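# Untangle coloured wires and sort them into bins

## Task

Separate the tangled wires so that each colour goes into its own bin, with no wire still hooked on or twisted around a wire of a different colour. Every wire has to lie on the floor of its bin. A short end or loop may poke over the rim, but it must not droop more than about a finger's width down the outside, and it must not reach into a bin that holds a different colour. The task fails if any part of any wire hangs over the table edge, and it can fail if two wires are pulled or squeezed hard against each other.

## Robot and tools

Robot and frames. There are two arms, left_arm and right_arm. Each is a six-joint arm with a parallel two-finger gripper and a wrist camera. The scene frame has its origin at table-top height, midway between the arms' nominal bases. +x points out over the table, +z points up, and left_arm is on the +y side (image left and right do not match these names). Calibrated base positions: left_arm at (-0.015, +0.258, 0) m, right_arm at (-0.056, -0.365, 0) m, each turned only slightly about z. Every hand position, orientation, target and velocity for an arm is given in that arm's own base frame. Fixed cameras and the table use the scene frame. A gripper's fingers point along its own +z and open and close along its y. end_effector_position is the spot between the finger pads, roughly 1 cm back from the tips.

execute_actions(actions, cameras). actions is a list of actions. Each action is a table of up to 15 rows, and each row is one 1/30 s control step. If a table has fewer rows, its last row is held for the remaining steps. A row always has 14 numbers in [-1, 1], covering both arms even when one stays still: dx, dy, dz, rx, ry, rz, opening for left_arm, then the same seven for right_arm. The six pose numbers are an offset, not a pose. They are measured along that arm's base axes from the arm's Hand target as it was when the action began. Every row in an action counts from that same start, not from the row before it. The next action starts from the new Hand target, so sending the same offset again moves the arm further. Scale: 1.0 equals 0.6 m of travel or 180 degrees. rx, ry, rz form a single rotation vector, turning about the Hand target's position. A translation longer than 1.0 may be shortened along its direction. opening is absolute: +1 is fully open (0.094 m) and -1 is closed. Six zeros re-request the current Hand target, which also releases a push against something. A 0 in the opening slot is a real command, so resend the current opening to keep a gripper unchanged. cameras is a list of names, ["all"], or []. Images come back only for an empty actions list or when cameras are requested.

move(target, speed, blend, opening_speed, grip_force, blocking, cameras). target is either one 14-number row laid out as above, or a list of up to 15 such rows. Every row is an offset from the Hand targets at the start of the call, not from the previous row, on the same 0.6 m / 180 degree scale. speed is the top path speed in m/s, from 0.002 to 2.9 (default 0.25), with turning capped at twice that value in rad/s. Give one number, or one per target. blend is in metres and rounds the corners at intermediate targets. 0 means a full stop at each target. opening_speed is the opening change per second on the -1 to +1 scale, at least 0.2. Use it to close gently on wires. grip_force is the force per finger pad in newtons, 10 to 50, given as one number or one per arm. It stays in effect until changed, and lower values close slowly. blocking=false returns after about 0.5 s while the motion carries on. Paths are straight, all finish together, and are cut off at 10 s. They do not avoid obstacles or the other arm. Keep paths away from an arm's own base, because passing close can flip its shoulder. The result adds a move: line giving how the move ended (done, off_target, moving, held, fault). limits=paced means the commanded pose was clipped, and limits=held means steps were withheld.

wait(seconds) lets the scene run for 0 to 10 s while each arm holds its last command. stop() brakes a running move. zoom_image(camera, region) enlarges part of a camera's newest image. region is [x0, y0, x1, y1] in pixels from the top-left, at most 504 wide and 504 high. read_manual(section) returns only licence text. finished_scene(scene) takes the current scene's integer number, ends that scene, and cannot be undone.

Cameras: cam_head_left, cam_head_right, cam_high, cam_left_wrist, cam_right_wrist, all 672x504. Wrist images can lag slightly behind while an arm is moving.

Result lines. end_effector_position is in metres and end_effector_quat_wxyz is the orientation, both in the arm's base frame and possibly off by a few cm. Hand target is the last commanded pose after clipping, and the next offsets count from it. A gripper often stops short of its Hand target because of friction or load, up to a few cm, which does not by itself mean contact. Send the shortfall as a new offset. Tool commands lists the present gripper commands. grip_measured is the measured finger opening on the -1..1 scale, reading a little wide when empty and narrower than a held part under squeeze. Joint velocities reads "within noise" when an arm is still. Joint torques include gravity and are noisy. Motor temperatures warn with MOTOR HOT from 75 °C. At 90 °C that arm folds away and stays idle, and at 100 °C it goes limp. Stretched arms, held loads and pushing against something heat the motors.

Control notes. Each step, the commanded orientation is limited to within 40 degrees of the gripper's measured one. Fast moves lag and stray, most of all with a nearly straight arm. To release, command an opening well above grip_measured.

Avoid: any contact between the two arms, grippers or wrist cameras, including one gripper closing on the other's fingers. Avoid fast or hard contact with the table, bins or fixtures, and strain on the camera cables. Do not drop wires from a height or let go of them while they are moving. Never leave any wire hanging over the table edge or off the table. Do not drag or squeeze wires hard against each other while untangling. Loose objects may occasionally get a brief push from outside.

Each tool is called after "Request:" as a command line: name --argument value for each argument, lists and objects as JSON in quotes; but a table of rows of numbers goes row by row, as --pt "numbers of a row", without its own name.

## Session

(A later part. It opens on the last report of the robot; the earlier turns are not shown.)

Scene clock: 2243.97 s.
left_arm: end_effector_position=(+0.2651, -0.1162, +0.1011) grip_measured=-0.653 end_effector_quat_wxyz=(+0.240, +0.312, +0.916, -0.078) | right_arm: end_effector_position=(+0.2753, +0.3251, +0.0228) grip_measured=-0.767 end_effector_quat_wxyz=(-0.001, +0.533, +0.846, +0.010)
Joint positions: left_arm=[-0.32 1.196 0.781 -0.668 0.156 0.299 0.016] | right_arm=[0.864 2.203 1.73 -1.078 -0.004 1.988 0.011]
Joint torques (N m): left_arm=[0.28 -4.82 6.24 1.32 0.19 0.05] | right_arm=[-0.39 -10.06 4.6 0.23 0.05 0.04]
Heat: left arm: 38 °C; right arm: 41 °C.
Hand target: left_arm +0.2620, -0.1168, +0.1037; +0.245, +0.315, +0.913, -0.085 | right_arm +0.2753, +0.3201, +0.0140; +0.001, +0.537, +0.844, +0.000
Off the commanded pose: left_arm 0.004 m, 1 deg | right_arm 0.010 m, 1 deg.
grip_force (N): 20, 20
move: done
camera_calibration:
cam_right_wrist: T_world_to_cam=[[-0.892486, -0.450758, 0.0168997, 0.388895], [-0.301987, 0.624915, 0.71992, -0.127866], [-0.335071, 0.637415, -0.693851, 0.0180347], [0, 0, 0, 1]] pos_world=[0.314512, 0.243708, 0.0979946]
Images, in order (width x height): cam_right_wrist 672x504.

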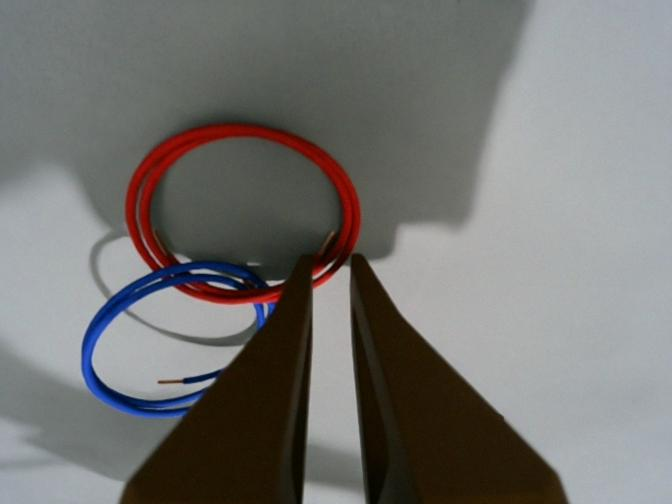

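Request:
move --target '[0, 0, 0, 0, 0, 0, -0.65, 0, 0, 0.0583, 0, 0, 0, -0.75]' --speed 0.06 --cameras '["cam_right_wrist"]'

Request:
zoom_image --camera "cam_right_wrist" --region '[230, 130, 430, 300]'

Scene clock: 2274.10 s.
left_arm: end_effector_position=(+0.2651, -0.1162, +0.1011) grip_measured=-0.653 end_effector_quat_wxyz=(+0.240, +0.312, +0.916, -0.078) | right_arm: end_effector_position=(+0.2713, +0.3205, +0.0341) grip_measured=-0.753 end_effector_quat_wxyz=(-0.003, +0.533, +0.846, -0.007)
Joint positions: left_arm=[-0.32 1.196 0.781 -0.668 0.156 0.299 0.016] | right_arm=[0.864 2.203 1.776 -1.159 -0.004 1.988 0.012]
Joint torques (N m): left_arm=[0.28 -4.78 6.24 1.32 0.19 0.05] | right_arm=[-0.47 -12.57 8.62 -0.18 0.04 0.06]
Heat: left arm: 38 °C; right arm: 42 °C.
Hand target: left_arm +0.2620, -0.1168, +0.1037; +0.245, +0.315, +0.913, -0.085 | right_arm +0.2753, +0.3201, +0.0489; +0.001, +0.537, +0.844, +0.000
Off the commanded pose: left_arm 0.004 m, 1 deg | right_arm 0.015 m, 1 deg.
grip_force (N): 20, 20
move: off_target (right_arm)
camera_calibration:
cam_right_wrist: T_world_to_cam=[[-0.891772, -0.449908, 0.0482196, 0.381515], [-0.286224, 0.643424, 0.709986, -0.144178], [-0.350454, 0.619345, -0.702563, 0.0378047], [0, 0, 0, 1]] pos_world=[0.312206, 0.241, 0.110528]
Images, in order (width x height): cam_right_wrist 672x504.

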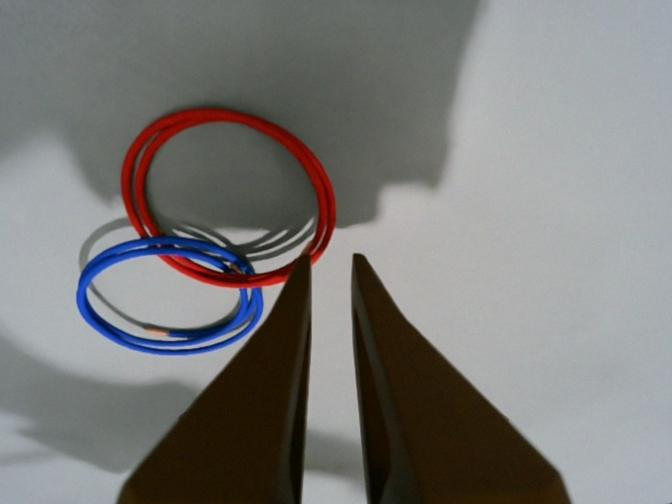

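Scaled by 2.520 from the camera's 672x504 image, which has a finer 960x720 frame.

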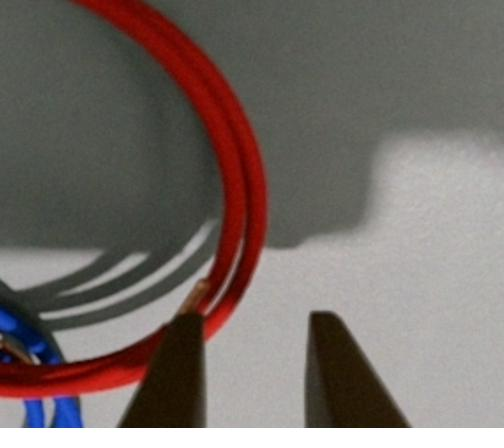

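Request:
move --pt "0 0 0 0 0 0 -0.65 0.0042 -0.0027 0.035 0 0 0 -0.77" --pt "0 0 0 0 0 0 -0.65 0.0042 -0.0047 -0.0315 0 0 0 -0.77" --speed 0.08 --cameras '["cam_right_wrist"]'

Request:
zoom_image --camera "cam_right_wrist" --region '[230, 150, 430, 320]'

Scene clock: 2292.43 s.
left_arm: end_effector_position=(+0.2651, -0.1162, +0.1011) grip_measured=-0.653 end_effector_quat_wxyz=(+0.240, +0.312, +0.916, -0.078) | right_arm: end_effector_position=(+0.2770, +0.3219, +0.0316) grip_measured=-0.767 end_effector_quat_wxyz=(-0.002, +0.536, +0.844, +0.003)
Joint positions: left_arm=[-0.32 1.196 0.781 -0.668 0.156 0.299 0.016] | right_arm=[0.856 2.203 1.766 -1.128 -0.004 1.988 0.011]
Joint torques (N m): left_arm=[0.27 -4.82 6.26 1.32 0.2 0.05] | right_arm=[-0.44 -11.37 4.74 0.19 0.05 -0.04]
Heat: left arm: 38 °C; right arm: 43 °C.
Hand target: left_arm +0.2620, -0.1168, +0.1037; +0.245, +0.315, +0.913, -0.085 | right_arm +0.2778, +0.3172, +0.0300; +0.001, +0.537, +0.844, +0.000
Off the commanded pose: left_arm 0.004 m, 1 deg | right_arm 0.005 m, 0 deg.
grip_force (N): 20, 20
move: done
camera_calibration:
cam_right_wrist: T_world_to_cam=[[-0.895845, -0.4434, 0.0292845, 0.386957], [-0.29066, 0.634549, 0.716146, -0.137885], [-0.336121, 0.633044, -0.697336, 0.0286721], [0, 0, 0, 1]] pos_world=[0.316213, 0.24092, 0.107408]
Images, in order (width x height): cam_right_wrist 672x504.

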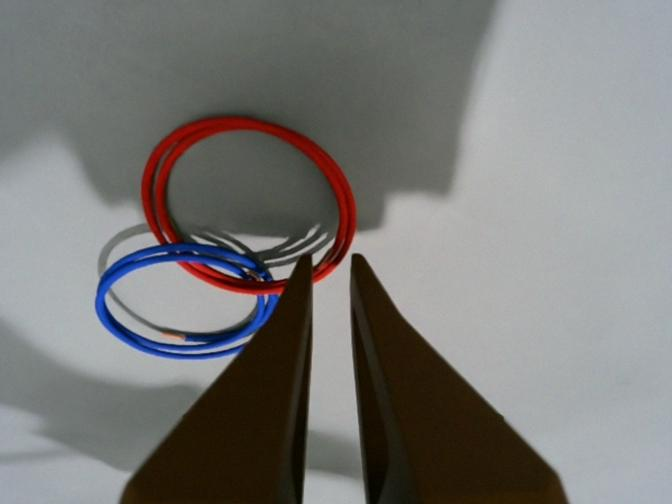

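Scaled by 2.520 from the camera's 672x504 image, which has a finer 960x720 frame.

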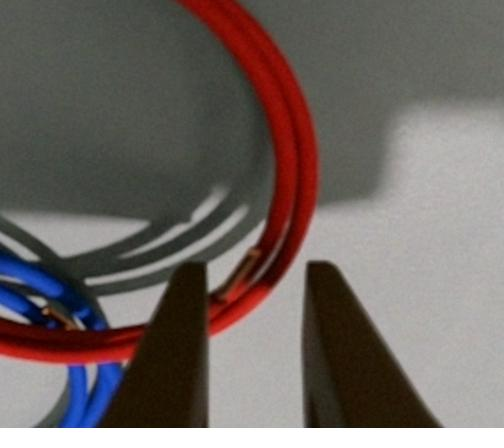

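Request:
move --target '[0, 0, 0, 0, 0, 0, -0.65, 0.003, 0.0013, -0.005, 0, 0, 0, -0.8]' --speed 0.05 --cameras '["cam_right_wrist"]'

Request:
zoom_image --camera "cam_right_wrist" --region '[260, 190, 400, 310]'

Scene clock: 2307.87 s.
left_arm: end_effector_position=(+0.2651, -0.1162, +0.1011) grip_measured=-0.653 end_effector_quat_wxyz=(+0.240, +0.312, +0.916, -0.078) | right_arm: end_effector_position=(+0.2789, +0.3222, +0.0317) grip_measured=-0.797 end_effector_quat_wxyz=(-0.001, +0.538, +0.843, +0.006)
Joint positions: left_arm=[-0.32 1.196 0.781 -0.668 0.156 0.299 0.016] | right_arm=[0.853 2.203 1.766 -1.122 -0.004 1.988 0.01]
Joint torques (N m): left_arm=[0.29 -4.82 6.24 1.32 0.19 0.05] | right_arm=[-0.36 -10.73 5.11 0.22 0.08 -0.05]
Heat: left arm: 38 °C; right arm: 43 °C.
Hand target: left_arm +0.2620, -0.1168, +0.1037; +0.245, +0.315, +0.913, -0.085 | right_arm +0.2796, +0.3180, +0.0270; +0.001, +0.537, +0.843, +0.000
Off the commanded pose: left_arm 0.004 m, 1 deg | right_arm 0.006 m, 1 deg.
grip_force (N): 20, 20
move: done
camera_calibration:
cam_right_wrist: T_world_to_cam=[[-0.897312, -0.440763, 0.023641, 0.38857], [-0.29163, 0.632206, 0.717822, -0.136515], [-0.331335, 0.637216, -0.695825, 0.0264353], [0, 0, 0, 1]] pos_world=[0.317615, 0.240728, 0.107202]
Images, in order (width x height): cam_right_wrist 672x504.

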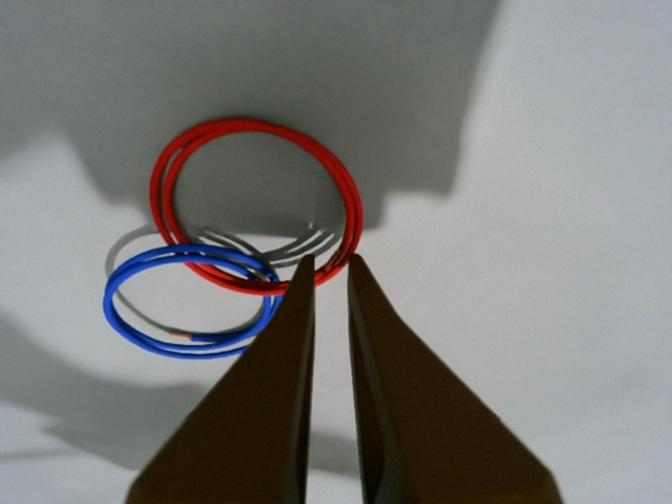

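Scaled by 3.600 from the camera's 672x504 image, which has a finer 960x720 frame.

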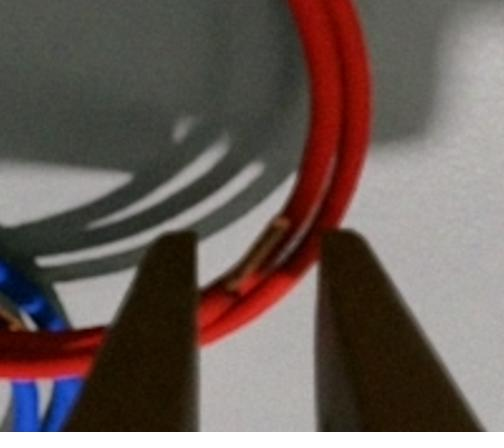

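Request:
move --target '[0, 0, 0, 0, 0, 0, -0.65, 0, 0, -0.01, 0, 0, 0, -0.8]' --speed 0.05 --cameras '["cam_right_wrist"]'

Request:
zoom_image --camera "cam_right_wrist" --region '[260, 190, 400, 310]'

Scene clock: 2317.57 s.
left_arm: end_effector_position=(+0.2651, -0.1162, +0.1011) grip_measured=-0.653 end_effector_quat_wxyz=(+0.240, +0.312, +0.916, -0.078) | right_arm: end_effector_position=(+0.2800, +0.3234, +0.0289) grip_measured=-0.797 end_effector_quat_wxyz=(-0.001, +0.537, +0.843, +0.010)
Joint positions: left_arm=[-0.32 1.196 0.781 -0.668 0.156 0.299 0.016] | right_arm=[0.853 2.203 1.755 -1.102 -0.004 1.988 0.01]
Joint torques (N m): left_arm=[0.28 -4.81 6.24 1.32 0.19 0.05] | right_arm=[-0.36 -10.24 4.82 0.18 0.08 -0.06]
Heat: left arm: 38 °C; right arm: 43 °C.
Hand target: left_arm +0.2620, -0.1168, +0.1037; +0.245, +0.315, +0.913, -0.085 | right_arm +0.2796, +0.3180, +0.0210; +0.001, +0.537, +0.843, +0.000
Off the commanded pose: left_arm 0.004 m, 1 deg | right_arm 0.010 m, 1 deg.
grip_force (N): 20, 20
move: done
camera_calibration:
cam_right_wrist: T_world_to_cam=[[-0.89744, -0.440864, 0.0155075, 0.390404], [-0.295761, 0.627402, 0.720342, -0.13234], [-0.327302, 0.641877, -0.693446, 0.0213678], [0, 0, 0, 1]] pos_world=[0.318217, 0.24143, 0.104093]
Images, in order (width x height): cam_right_wrist 672x504.

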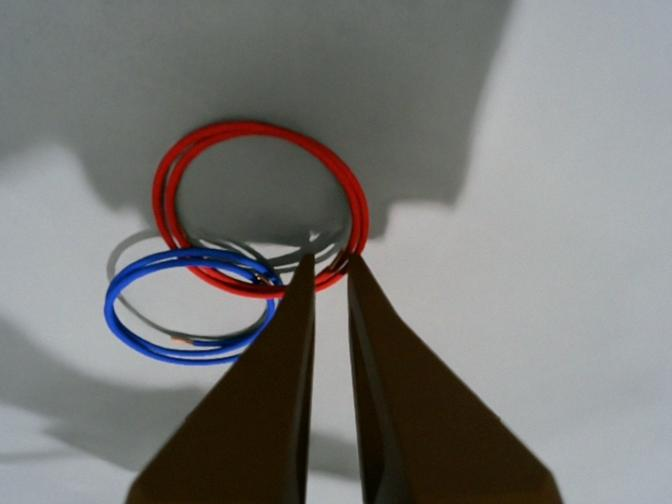

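Scaled by 3.600 from the camera's 672x504 image, which has a finer 960x720 frame.

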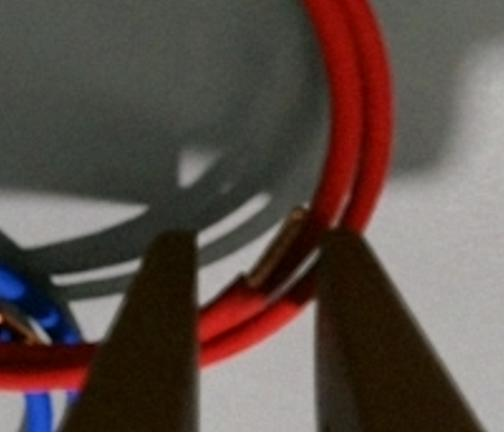

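Request:
execute_actions --actions '[]'

Scene clock: 2348.17 s.
left_arm: end_effector_position=(+0.2651, -0.1162, +0.1011) grip_measured=-0.653 end_effector_quat_wxyz=(+0.240, +0.312, +0.916, -0.078) | right_arm: end_effector_position=(+0.2801, +0.3235, +0.0289) grip_measured=-0.797 end_effector_quat_wxyz=(-0.001, +0.537, +0.843, +0.011)
Joint positions: left_arm=[-0.32 1.196 0.781 -0.668 0.156 0.299 0.016] | right_arm=[0.853 2.203 1.755 -1.101 -0.004 1.988 0.01]
Joint velocities: within noise
Joint torques (N m): left_arm=[0.25 -4.81 6.26 1.32 0.19 0.06] | right_arm=[-0.44 -10.26 4.79 0.21 0.05 -0.05]
Motor temperatures (°C): left_arm=[30 36 35 38 28 28 29] | right_arm=[30 42 34 34 31 29 28]
Heat: left arm: 38 °C; right arm: 42 °C.
Hand target: left_arm +0.2620, -0.1168, +0.1037; +0.245, +0.315, +0.913, -0.085 | right_arm +0.2796, +0.3180, +0.0210; +0.001, +0.537, +0.843, +0.000
Tool commands: left_gripper/opening=-0.65 right_gripper/opening=-0.8
Off the commanded pose: left_arm 0.004 m, 1 deg | right_arm 0.010 m, 1 deg.
grip_force (N): 20, 20
camera_calibration:
cam_left_wrist: T_world_to_cam=[[-0.602451, -0.798108, 0.008682, 0.0632299], [-0.765443, 0.580808, 0.277054, 0.250084], [-0.226162, 0.160266, -0.960815, 0.291497], [0, 0, 0, 1]] pos_world=[0.295443, -0.141503, 0.210239]
cam_right_wrist: T_world_to_cam=[[-0.897416, -0.440923, 0.015192, 0.390579], [-0.29595, 0.627175, 0.720462, -0.132198], [-0.327196, 0.642058, -0.693328, 0.0211772], [0, 0, 0, 1]] pos_world=[0.318317, 0.24153, 0.103993]

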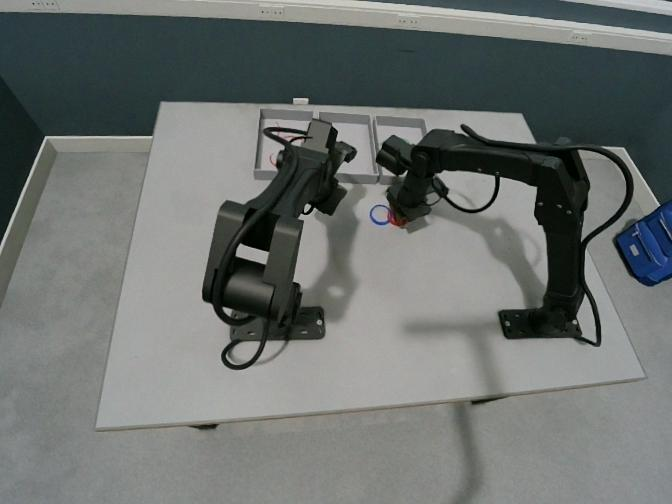

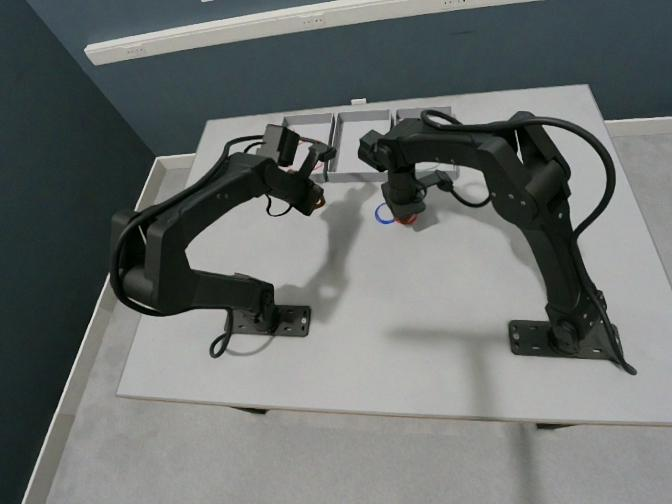

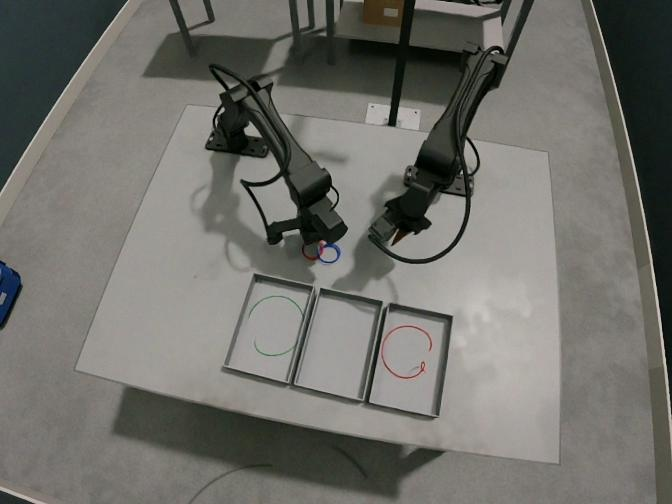

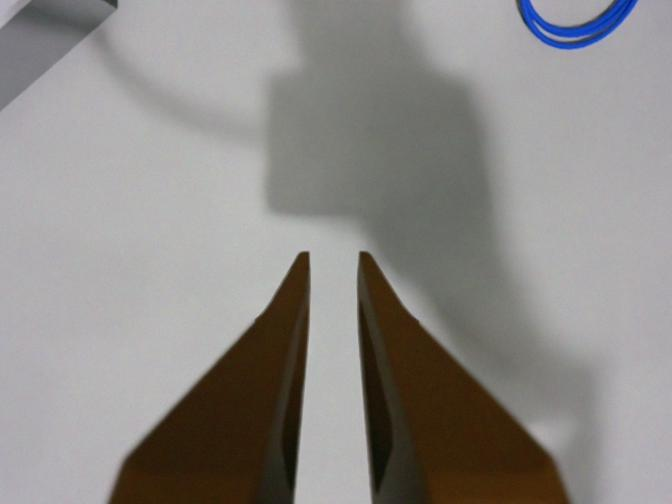

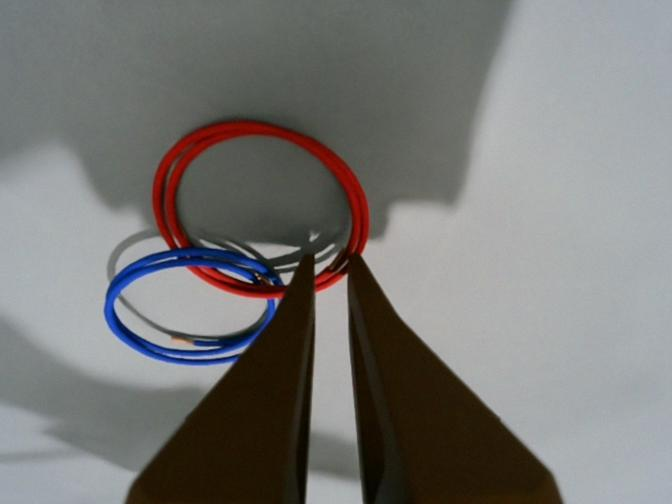

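Request:
zoom_image --camera "cam_right_wrist" --region '[230, 190, 400, 318]'

Scaled by 2.965 from the camera's 672x504 image, which has a finer 960x720 frame.

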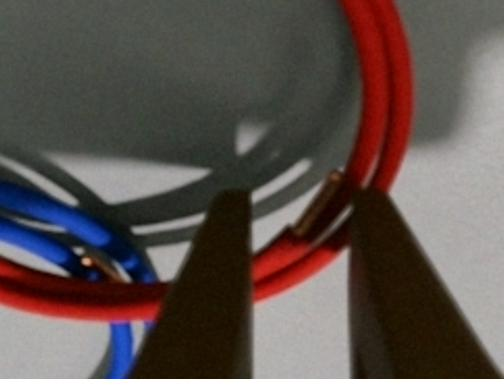

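Request:
move --target '[0,0,0,0,0,0,-0.65,-0.002,-0.001,-0.004,0,0,0,-0.8]' --speed 0.05 --cameras '["cam_right_wrist"]'

Request:
zoom_image --camera "cam_right_wrist" --region '[230, 190, 400, 318]'

Scene clock: 2370.03 s.
left_arm: end_effector_position=(+0.2651, -0.1162, +0.1011) grip_measured=-0.653 end_effector_quat_wxyz=(+0.240, +0.312, +0.916, -0.078) | right_arm: end_effector_position=(+0.2792, +0.3225, +0.0256) grip_measured=-0.797 end_effector_quat_wxyz=(-0.001, +0.537, +0.843, +0.010)
Joint positions: left_arm=[-0.32 1.196 0.781 -0.668 0.156 0.299 0.016] | right_arm=[0.853 2.203 1.741 -1.09 -0.004 1.988 0.01]
Joint torques (N m): left_arm=[0.29 -4.78 6.26 1.31 0.2 0.06] | right_arm=[-0.36 -10.47 4.77 0.22 0.07 -0.05]
Heat: left arm: 38 °C; right arm: 42 °C.
Hand target: left_arm +0.2620, -0.1168, +0.1037; +0.245, +0.315, +0.913, -0.085 | right_arm +0.2784, +0.3175, +0.0186; +0.001, +0.537, +0.843, +0.000
Off the commanded pose: left_arm 0.004 m, 1 deg | right_arm 0.009 m, 1 deg.
grip_force (N): 20, 20
move: done
camera_calibration:
cam_right_wrist: T_world_to_cam=[[-0.897415, -0.440849, 0.0172731, 0.389285], [-0.294854, 0.628424, 0.719823, -0.130151], [-0.328188, 0.640887, -0.693943, 0.0199351], [0, 0, 0, 1]] pos_world=[0.317517, 0.240629, 0.100795]
Images, in order (width x height): cam_right_wrist 672x504.

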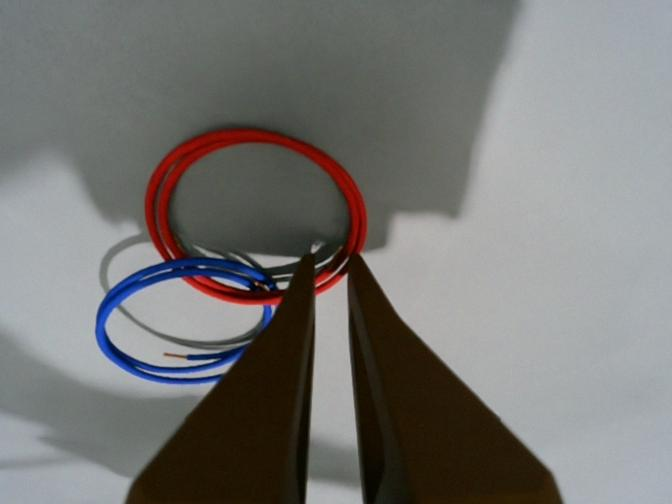

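Scaled by 2.965 from the camera's 672x504 image, which has a finer 960x720 frame.

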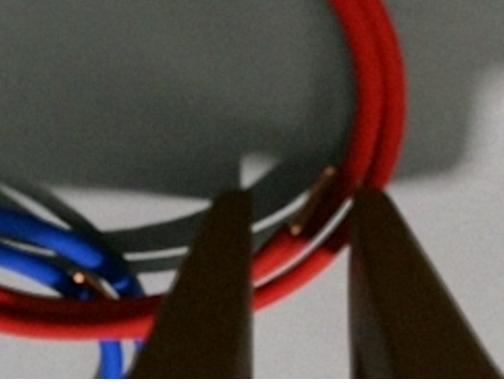

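Request:
move --target '[0,0,0,0,0,0,-0.65,0,0,0.0015,0,0,0,-0.87]' --speed 0.05 --opening_speed 0.4 --cameras '["cam_right_wrist"]'

Request:
zoom_image --camera "cam_right_wrist" --region '[230, 190, 400, 318]'

Scene clock: 2389.60 s.
left_arm: end_effector_position=(+0.2651, -0.1162, +0.1011) grip_measured=-0.653 end_effector_quat_wxyz=(+0.240, +0.312, +0.916, -0.078) | right_arm: end_effector_position=(+0.2794, +0.3226, +0.0256) grip_measured=-0.867 end_effector_quat_wxyz=(-0.001, +0.537, +0.843, +0.010)
Joint positions: left_arm=[-0.32 1.196 0.781 -0.668 0.156 0.299 0.016] | right_arm=[0.853 2.203 1.741 -1.089 -0.004 1.988 0.006]
Joint torques (N m): left_arm=[0.29 -4.82 6.23 1.33 0.19 0.04] | right_arm=[-0.21 -10.56 4.77 0.16 0.07 -0.03]
Heat: left arm: 38 °C; right arm: 42 °C.
Hand target: left_arm +0.2620, -0.1168, +0.1037; +0.245, +0.315, +0.913, -0.085 | right_arm +0.2784, +0.3174, +0.0195; +0.001, +0.537, +0.843, +0.000
Off the commanded pose: left_arm 0.004 m, 1 deg | right_arm 0.008 m, 1 deg.
grip_force (N): 20, 20
move: done
camera_calibration:
cam_right_wrist: T_world_to_cam=[[-0.897424, -0.440855, 0.016643, 0.389486], [-0.295162, 0.628027, 0.720042, -0.130012], [-0.327887, 0.641271, -0.69373, 0.0196937], [0, 0, 0, 1]] pos_world=[0.317617, 0.24073, 0.100794]
Images, in order (width x height): cam_right_wrist 672x504.

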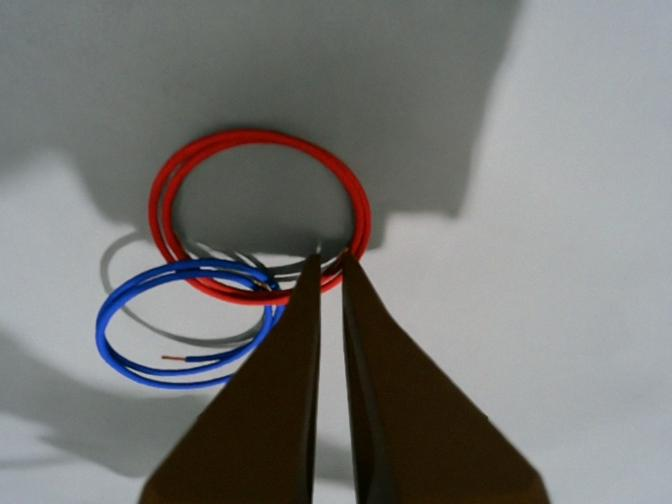

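Scaled by 2.965 from the camera's 672x504 image, which has a finer 960x720 frame.

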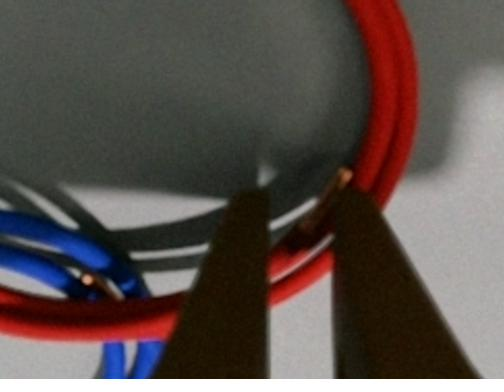

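Request:
move --target '[0,0,0,0,0,0,-0.65,0,0,0,0,0,0,-1.0]' --speed 0.05 --opening_speed 0.3 --cameras '["cam_right_wrist"]'

Request:
zoom_image --camera "cam_right_wrist" --region '[230, 190, 400, 318]'

Scene clock: 2408.23 s.
left_arm: end_effector_position=(+0.2651, -0.1162, +0.1011) grip_measured=-0.653 end_effector_quat_wxyz=(+0.240, +0.312, +0.916, -0.078) | right_arm: end_effector_position=(+0.2794, +0.3226, +0.0256) grip_measured=-0.996 end_effector_quat_wxyz=(-0.001, +0.537, +0.843, +0.010)
Joint positions: left_arm=[-0.32 1.196 0.781 -0.668 0.156 0.299 0.016] | right_arm=[0.853 2.203 1.741 -1.089 -0.004 1.988 0]
Joint torques (N m): left_arm=[0.32 -4.81 6.26 1.33 0.18 0.05] | right_arm=[-0.34 -10.45 4.89 0.12 0.04 -0.07]
Heat: left arm: 38 °C; right arm: 42 °C.
Hand target: left_arm +0.2620, -0.1168, +0.1037; +0.245, +0.315, +0.913, -0.085 | right_arm +0.2784, +0.3174, +0.0195; +0.001, +0.537, +0.843, +0.000
Off the commanded pose: left_arm 0.004 m, 1 deg | right_arm 0.008 m, 1 deg.
grip_force (N): 20, 20
move: done
camera_calibration:
cam_right_wrist: T_world_to_cam=[[-0.897424, -0.440855, 0.016643, 0.389486], [-0.295162, 0.628027, 0.720042, -0.130012], [-0.327887, 0.641271, -0.69373, 0.0196937], [0, 0, 0, 1]] pos_world=[0.317617, 0.24073, 0.100794]
Images, in order (width x height): cam_right_wrist 672x504.

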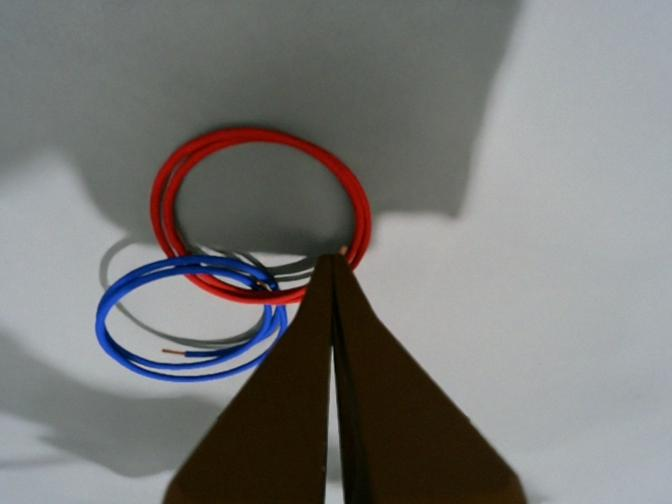

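Scaled by 2.965 from the camera's 672x504 image, which has a finer 960x720 frame.

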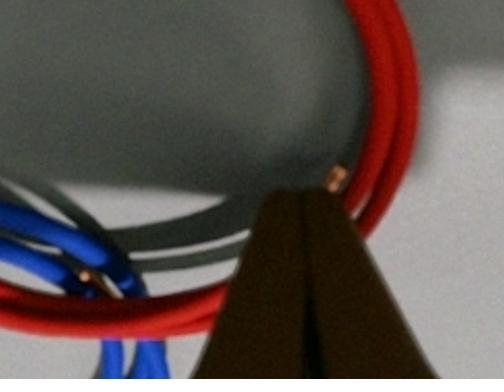

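Request:
move --pt "0 0 0 0 0 0 -0.65 0 0 0.108 0 0 0 -1.0" --pt "0 0 0 0 0 0 -0.65 0 -0.2 0.13 0 0 0 -1.0" --speed '[0.06, 0.15]' --blend '[0.02, 0]' --cameras '["cam_right_wrist", "cam_left_wrist", "cam_head_right"]'

Scene clock: 2476.83 s.
left_arm: end_effector_position=(+0.2651, -0.1162, +0.1011) grip_measured=-0.653 end_effector_quat_wxyz=(+0.240, +0.312, +0.916, -0.078) | right_arm: end_effector_position=(+0.2796, +0.1993, +0.0932) grip_measured=-0.996 end_effector_quat_wxyz=(-0.006, +0.541, +0.841, -0.006)
Joint positions: left_arm=[-0.32 1.196 0.781 -0.668 0.156 0.299 0.016] | right_arm=[0.613 1.866 1.517 -1.238 -0.006 1.756 0]
Joint torques (N m): left_arm=[0.28 -4.81 6.26 1.32 0.2 0.06] | right_arm=[0.2 -10.52 4.75 0.18 0.08 -0.07]
Heat: left arm: 38 °C; right arm: 42 °C.
Hand target: left_arm +0.2620, -0.1168, +0.1037; +0.245, +0.315, +0.913, -0.085 | right_arm +0.2784, +0.1975, +0.0976; +0.001, +0.537, +0.843, +0.000
Off the commanded pose: left_arm 0.004 m, 1 deg | right_arm 0.005 m, 1 deg.
grip_force (N): 20, 20
move: done
camera_calibration:
cam_left_wrist: T_world_to_cam=[[-0.602451, -0.798108, 0.008682, 0.0632299], [-0.765443, 0.580808, 0.277054, 0.250084], [-0.226162, 0.160266, -0.960815, 0.291497], [0, 0, 0, 1]] pos_world=[0.295443, -0.141503, 0.210239]
cam_right_wrist: T_world_to_cam=[[-0.900029, -0.432989, 0.0496745, 0.330402], [-0.271301, 0.645814, 0.713667, -0.110761], [-0.34109, 0.628844, -0.698722, 0.152426], [0, 0, 0, 1]] pos_world=[0.319313, 0.118739, 0.169137]
Images, in order (width x height): cam_head_right 672x504, cam_left_wrist 672x504, cam_right_wrist 672x504.

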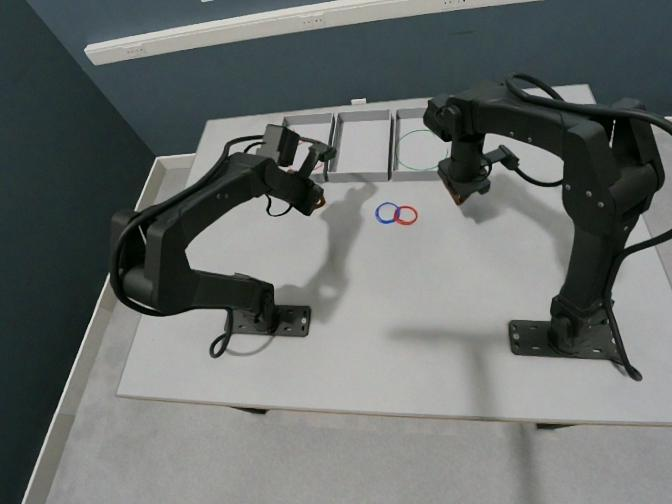

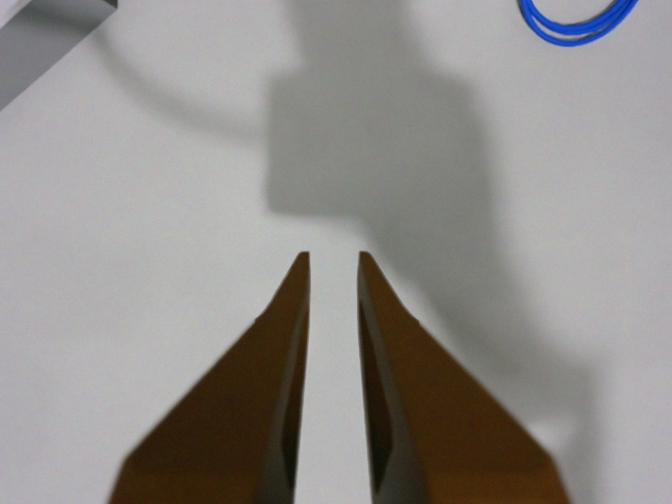

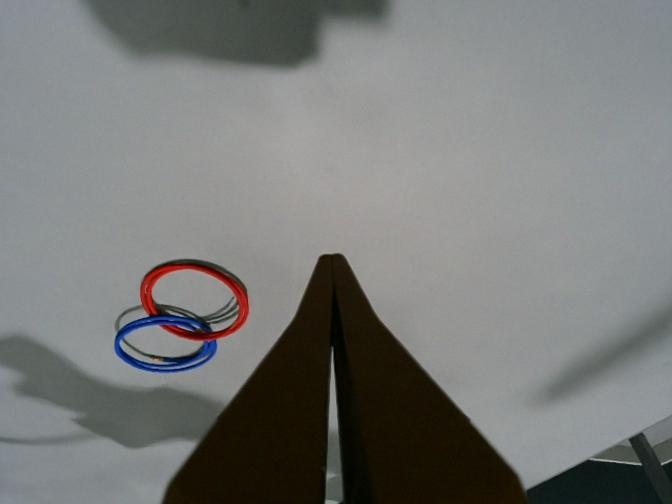

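Request:
move --target '[0.05,-0.18,-0.048,0.0218,0.1739,0.3364,-0.65,0,0,0,0,0,0,-0.9]' --speed 0.2 --cameras '["cam_left_wrist", "cam_head_right"]'

Scene clock: 2492.93 s.
left_arm: end_effector_position=(+0.2907, -0.2218, +0.0773) grip_measured=-0.653 end_effector_quat_wxyz=(+0.004, -0.206, +0.978, -0.006) | right_arm: end_effector_position=(+0.2796, +0.1993, +0.0932) grip_measured=-0.903 end_effector_quat_wxyz=(-0.006, +0.541, +0.841, -0.006)
Joint positions: left_arm=[-0.654 1.932 1.541 -1.167 0.002 -1.069 0.016] | right_arm=[0.613 1.866 1.517 -1.238 -0.006 1.756 0.005]
Joint torques (N m): left_arm=[-0.53 -7.5 8.38 0.15 -0.05 -0.08] | right_arm=[0.18 -10.5 4.75 0.18 0.05 -0.05]
Heat: left arm: 38 °C; right arm: 42 °C.
Hand target: left_arm +0.2920, -0.2249, +0.0750; +0.000, -0.208, +0.978, +0.000 | right_arm +0.2784, +0.1974, +0.0976; +0.001, +0.537, +0.843, +0.000
Off the commanded pose: left_arm 0.004 m, 1 deg | right_arm 0.005 m, 1 deg.
grip_force (N): 20, 20
move: done
camera_calibration:
cam_left_wrist: T_world_to_cam=[[0.417872, -0.908245, 0.0217824, -0.327413], [-0.647506, -0.28092, 0.708393, 0.0787887], [-0.637275, -0.310121, -0.705482, 0.286669], [0, 0, 0, 1]] pos_world=[0.37052, -0.186336, 0.153558]
Images, in order (width x height): cam_head_right 672x504, cam_left_wrist 672x504.

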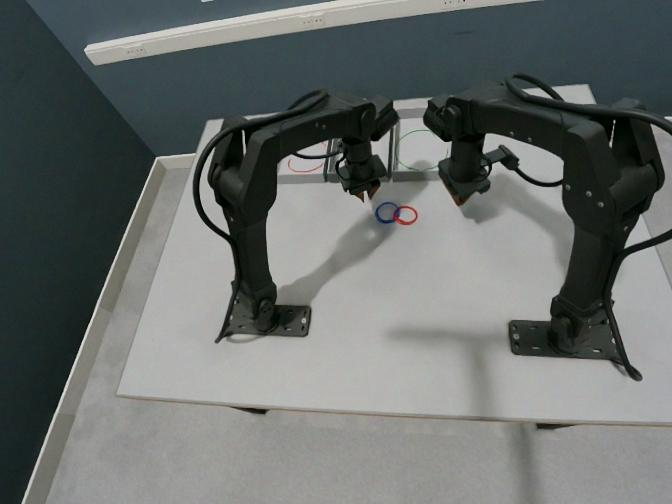

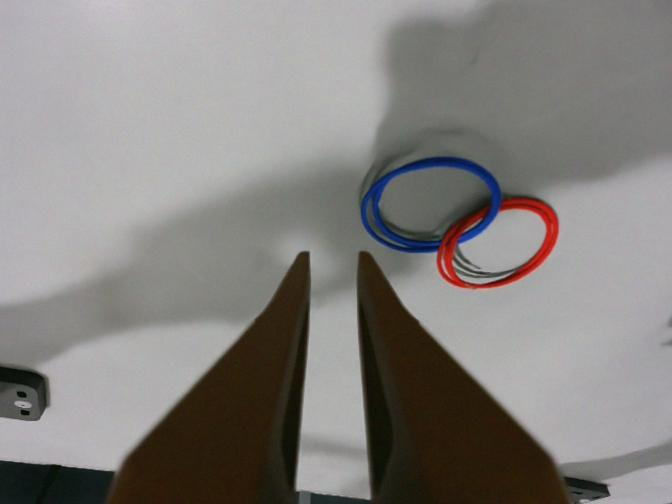

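Request:
zoom_image --camera "cam_left_wrist" --region '[340, 130, 580, 310]'

Scaled by 2.100 from the camera's 672x504 image, which has a finer 960x720 frame.

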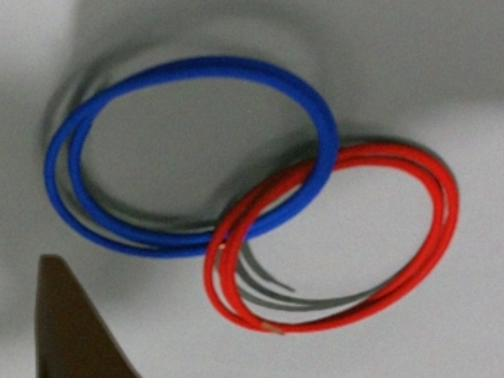

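Request:
zoom_image --camera "cam_left_wrist" --region '[350, 140, 450, 260]'

Scaled by 4.200 from the camera's 672x504 image, which has a finer 960x720 frame.

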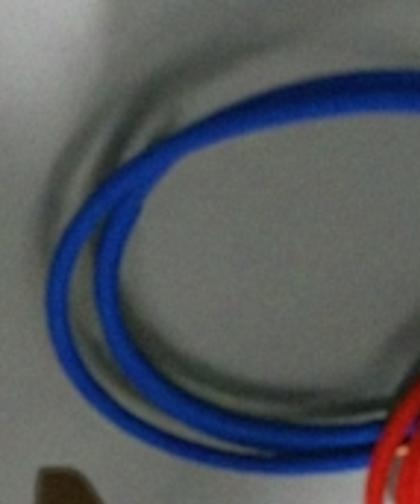

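Request:
zoom_image --camera "cam_left_wrist" --region '[430, 190, 570, 300]'

Scaled by 3.600 from the camera's 672x504 image, which has a finer 960x720 frame.

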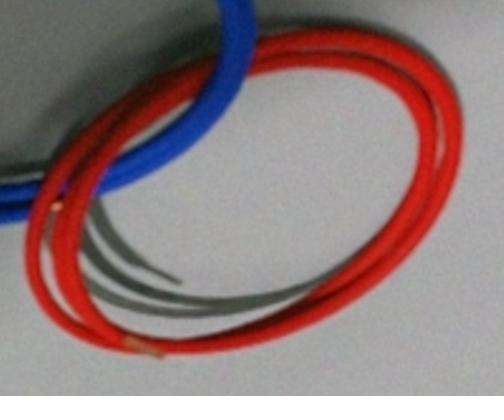

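Request:
wait --seconds 0 --cameras '["cam_right_wrist"]'

Request:
zoom_image --camera "cam_right_wrist" --region '[130, 250, 260, 350]'

Scene clock: 2562.00 s.
left_arm: end_effector_position=(+0.2906, -0.2217, +0.0773) grip_measured=-0.653 end_effector_quat_wxyz=(+0.003, -0.206, +0.978, -0.005) | right_arm: end_effector_position=(+0.2796, +0.1993, +0.0932) grip_measured=-0.903 end_effector_quat_wxyz=(-0.006, +0.541, +0.841, -0.006)
Joint positions: left_arm=[-0.654 1.932 1.541 -1.168 0.002 -1.07 0.016] | right_arm=[0.613 1.866 1.517 -1.238 -0.006 1.756 0.005]
Joint torques (N m): left_arm=[-0.51 -7.53 8.36 0.17 -0.04 -0.09] | right_arm=[0.09 -10.61 4.67 0.15 0.08 -0.08]
Heat: left arm: 37 °C; right arm: 42 °C.
Hand target: left_arm +0.2921, -0.2249, +0.0749; +0.000, -0.208, +0.978, +0.000 | right_arm +0.2784, +0.1974, +0.0976; +0.001, +0.537, +0.843, +0.000
Tool commands: left_gripper/opening=-0.65 right_gripper/opening=-0.9
Off the commanded pose: left_arm 0.004 m, 1 deg | right_arm 0.005 m, 1 deg.
grip_force (N): 20, 20
camera_calibration:
cam_right_wrist: T_world_to_cam=[[-0.899862, -0.433329, 0.0497391, 0.330378], [-0.271493, 0.645708, 0.713689, -0.110691], [-0.341379, 0.628718, -0.698694, 0.152529], [0, 0, 0, 1]] pos_world=[0.319313, 0.118738, 0.169137]
Images, in order (width x height): cam_right_wrist 672x504.

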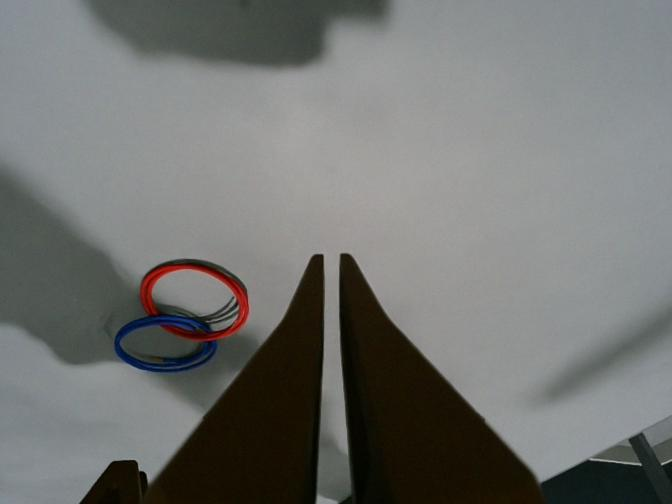

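Scaled by 3.877 from the camera's 672x504 image, which has a finer 960x720 frame.

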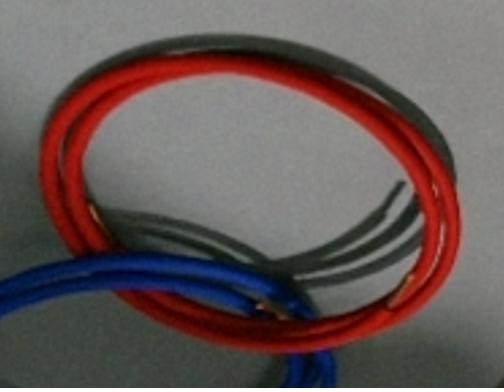

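Request:
move --pt "0 0.21 0.03 0 0 0 -0.65 -0.0032 0.15 -0.02 0 0 0 -0.83" --pt "0 0.21 0.03 0 0 0 -0.65 -0.0032 0.2093 -0.0793 0 0 0 -0.83" --speed 0.12 --blend '[0.02, 0]' --cameras '["cam_right_wrist"]'

Request:
zoom_image --camera "cam_right_wrist" --region '[230, 170, 400, 298]'

Scene clock: 2644.90 s.
left_arm: end_effector_position=(+0.2952, -0.1018, +0.0840) grip_measured=-0.653 end_effector_quat_wxyz=(-0.010, -0.208, +0.978, +0.003) | right_arm: end_effector_position=(+0.2699, +0.3174, +0.0466) grip_measured=-0.833 end_effector_quat_wxyz=(-0.005, +0.531, +0.847, -0.010)
Joint positions: left_arm=[-0.332 1.758 1.345 -1.178 0.005 -0.751 0.016] | right_arm=[0.861 2.187 1.8 -1.205 -0.007 1.981 0.008]
Joint torques (N m): left_arm=[0.1 -10.73 5.27 0.14 -0.08 0.01] | right_arm=[0.08 -10.11 8.61 0.11 0.08 0.11]
Heat: left arm: 38 °C; right arm: 42 °C.
Hand target: left_arm +0.2920, -0.0989, +0.0930; +0.000, -0.208, +0.978, +0.000 | right_arm +0.2765, +0.3231, +0.0500; +0.001, +0.537, +0.843, +0.000
Off the commanded pose: left_arm 0.010 m, 1 deg | right_arm 0.009 m, 2 deg.
grip_force (N): 20, 20
move: done
camera_calibration:
cam_right_wrist: T_world_to_cam=[[-0.889737, -0.453154, 0.0549498, 0.378466], [-0.284319, 0.644328, 0.709932, -0.152293], [-0.357114, 0.61603, -0.702123, 0.0508716], [0, 0, 0, 1]] pos_world=[0.311603, 0.238292, 0.123039]
Images, in order (width x height): cam_right_wrist 672x504.

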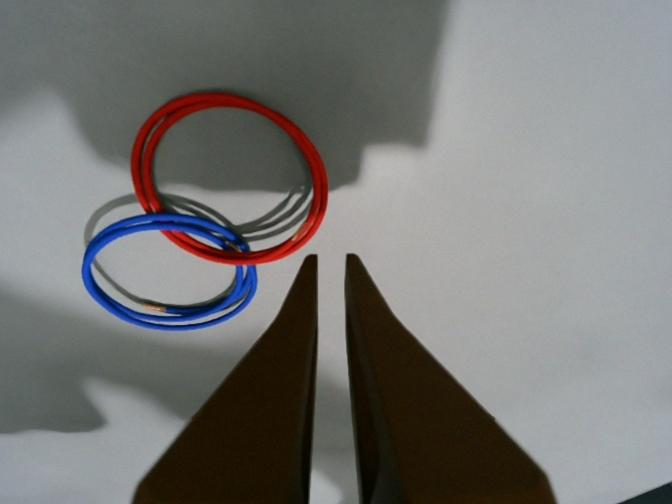

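Scaled by 2.965 from the camera's 672x504 image, which has a finer 960x720 frame.

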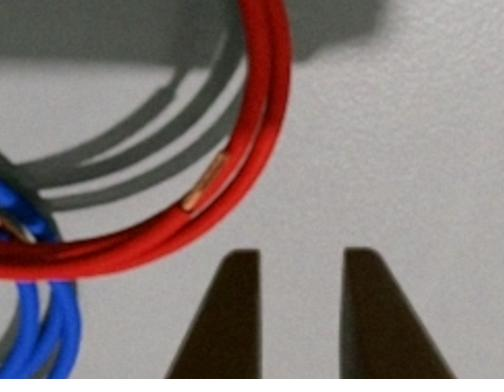

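Request:
move --target '[0,0,0,0,0,0,-0.65,0.006,0.0195,-0.038,0,0,0,-0.83]' --speed 0.06 --cameras '["cam_right_wrist"]'

Request:
zoom_image --camera "cam_right_wrist" --region '[230, 170, 400, 298]'

Scene clock: 2663.50 s.
left_arm: end_effector_position=(+0.2952, -0.1018, +0.0840) grip_measured=-0.653 end_effector_quat_wxyz=(-0.010, -0.208, +0.978, +0.003) | right_arm: end_effector_position=(+0.2749, +0.3270, +0.0255) grip_measured=-0.833 end_effector_quat_wxyz=(-0.005, +0.534, +0.846, -0.010)
Joint positions: left_arm=[-0.332 1.758 1.345 -1.178 0.005 -0.751 0.016] | right_arm=[0.866 2.246 1.812 -1.157 -0.007 1.993 0.008]
Joint torques (N m): left_arm=[0.12 -10.73 5.29 0.15 -0.07 0.02] | right_arm=[0.57 -10.18 8.64 0.14 0.1 0.11]
Heat: left arm: 38 °C; right arm: 41 °C.
Hand target: left_arm +0.2920, -0.0989, +0.0930; +0.000, -0.208, +0.978, +0.000 | right_arm +0.2802, +0.3346, +0.0272; +0.001, +0.537, +0.843, +0.000
Off the commanded pose: left_arm 0.010 m, 1 deg | right_arm 0.009 m, 1 deg.
grip_force (N): 20, 20
move: done
camera_calibration:
cam_right_wrist: T_world_to_cam=[[-0.892508, -0.447721, 0.0545552, 0.387423], [-0.280665, 0.64599, 0.709876, -0.143594], [-0.353068, 0.618258, -0.702211, 0.0301059], [0, 0, 0, 1]] pos_world=[0.316105, 0.247604, 0.101938]
Images, in order (width x height): cam_right_wrist 672x504.

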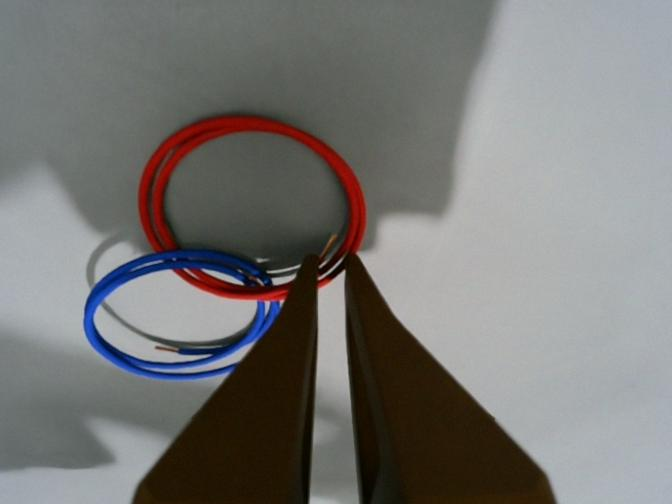

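Scaled by 2.965 from the camera's 672x504 image, which has a finer 960x720 frame.

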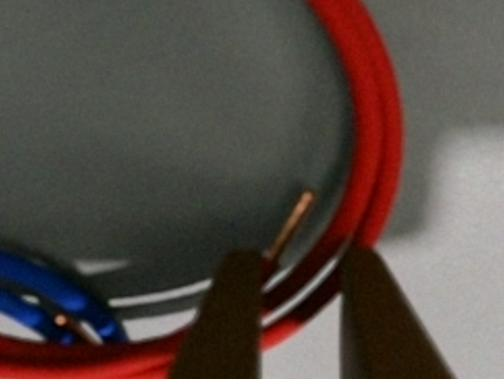

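Request:
move --pt "0 0 0 0 0 0 -0.65 0 0 0.0333 0 0 0 -0.83" --pt "0 0 0 0 0 0 -0.65 0 -0.0417 0.0333 0 0 0 -0.83" --pt "0 0 0 0 0 0 -0.65 0.0062 -0.0107 0.0167 0 0 0 -0.83" --speed 0.06 --blend '[0.005, 0.005, 0]' --cameras '["cam_right_wrist"]'

Request:
zoom_image --camera "cam_right_wrist" --region '[230, 170, 400, 298]'

Scene clock: 2700.30 s.
left_arm: end_effector_position=(+0.2952, -0.1018, +0.0840) grip_measured=-0.653 end_effector_quat_wxyz=(-0.010, -0.208, +0.978, +0.003) | right_arm: end_effector_position=(+0.2804, +0.3236, +0.0364) grip_measured=-0.833 end_effector_quat_wxyz=(-0.004, +0.536, +0.844, -0.002)
Joint positions: left_arm=[-0.332 1.758 1.345 -1.178 0.005 -0.751 0.016] | right_arm=[0.852 2.226 1.823 -1.173 -0.007 1.983 0.008]
Joint torques (N m): left_arm=[0.08 -10.73 5.27 0.15 -0.07 0.02] | right_arm=[0.44 -9.94 8.8 0.06 0.11 0.07]
Heat: left arm: 38 °C; right arm: 43 °C.
Hand target: left_arm +0.2920, -0.0989, +0.0930; +0.000, -0.208, +0.978, +0.000 | right_arm +0.2838, +0.3283, +0.0372; +0.001, +0.537, +0.843, +0.000
Off the commanded pose: left_arm 0.010 m, 1 deg | right_arm 0.006 m, 1 deg.
grip_force (N): 20, 20
move: done
camera_calibration:
cam_right_wrist: T_world_to_cam=[[-0.895374, -0.443475, 0.0404395, 0.390161], [-0.284296, 0.639155, 0.714603, -0.144565], [-0.342756, 0.62834, -0.698361, 0.0355041], [0, 0, 0, 1]] pos_world=[0.32041, 0.243118, 0.112323]
Images, in order (width x height): cam_right_wrist 672x504.

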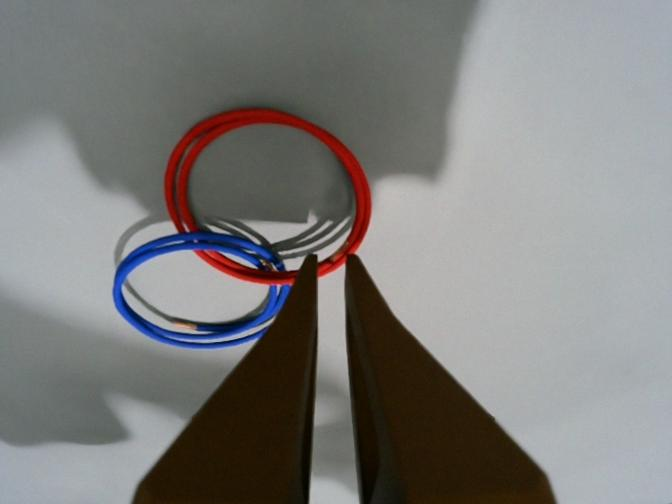

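Scaled by 2.965 from the camera's 672x504 image, which has a finer 960x720 frame.

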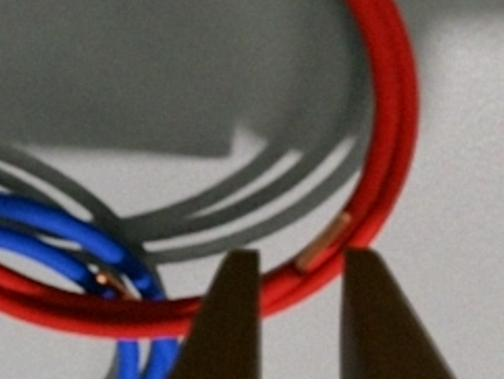

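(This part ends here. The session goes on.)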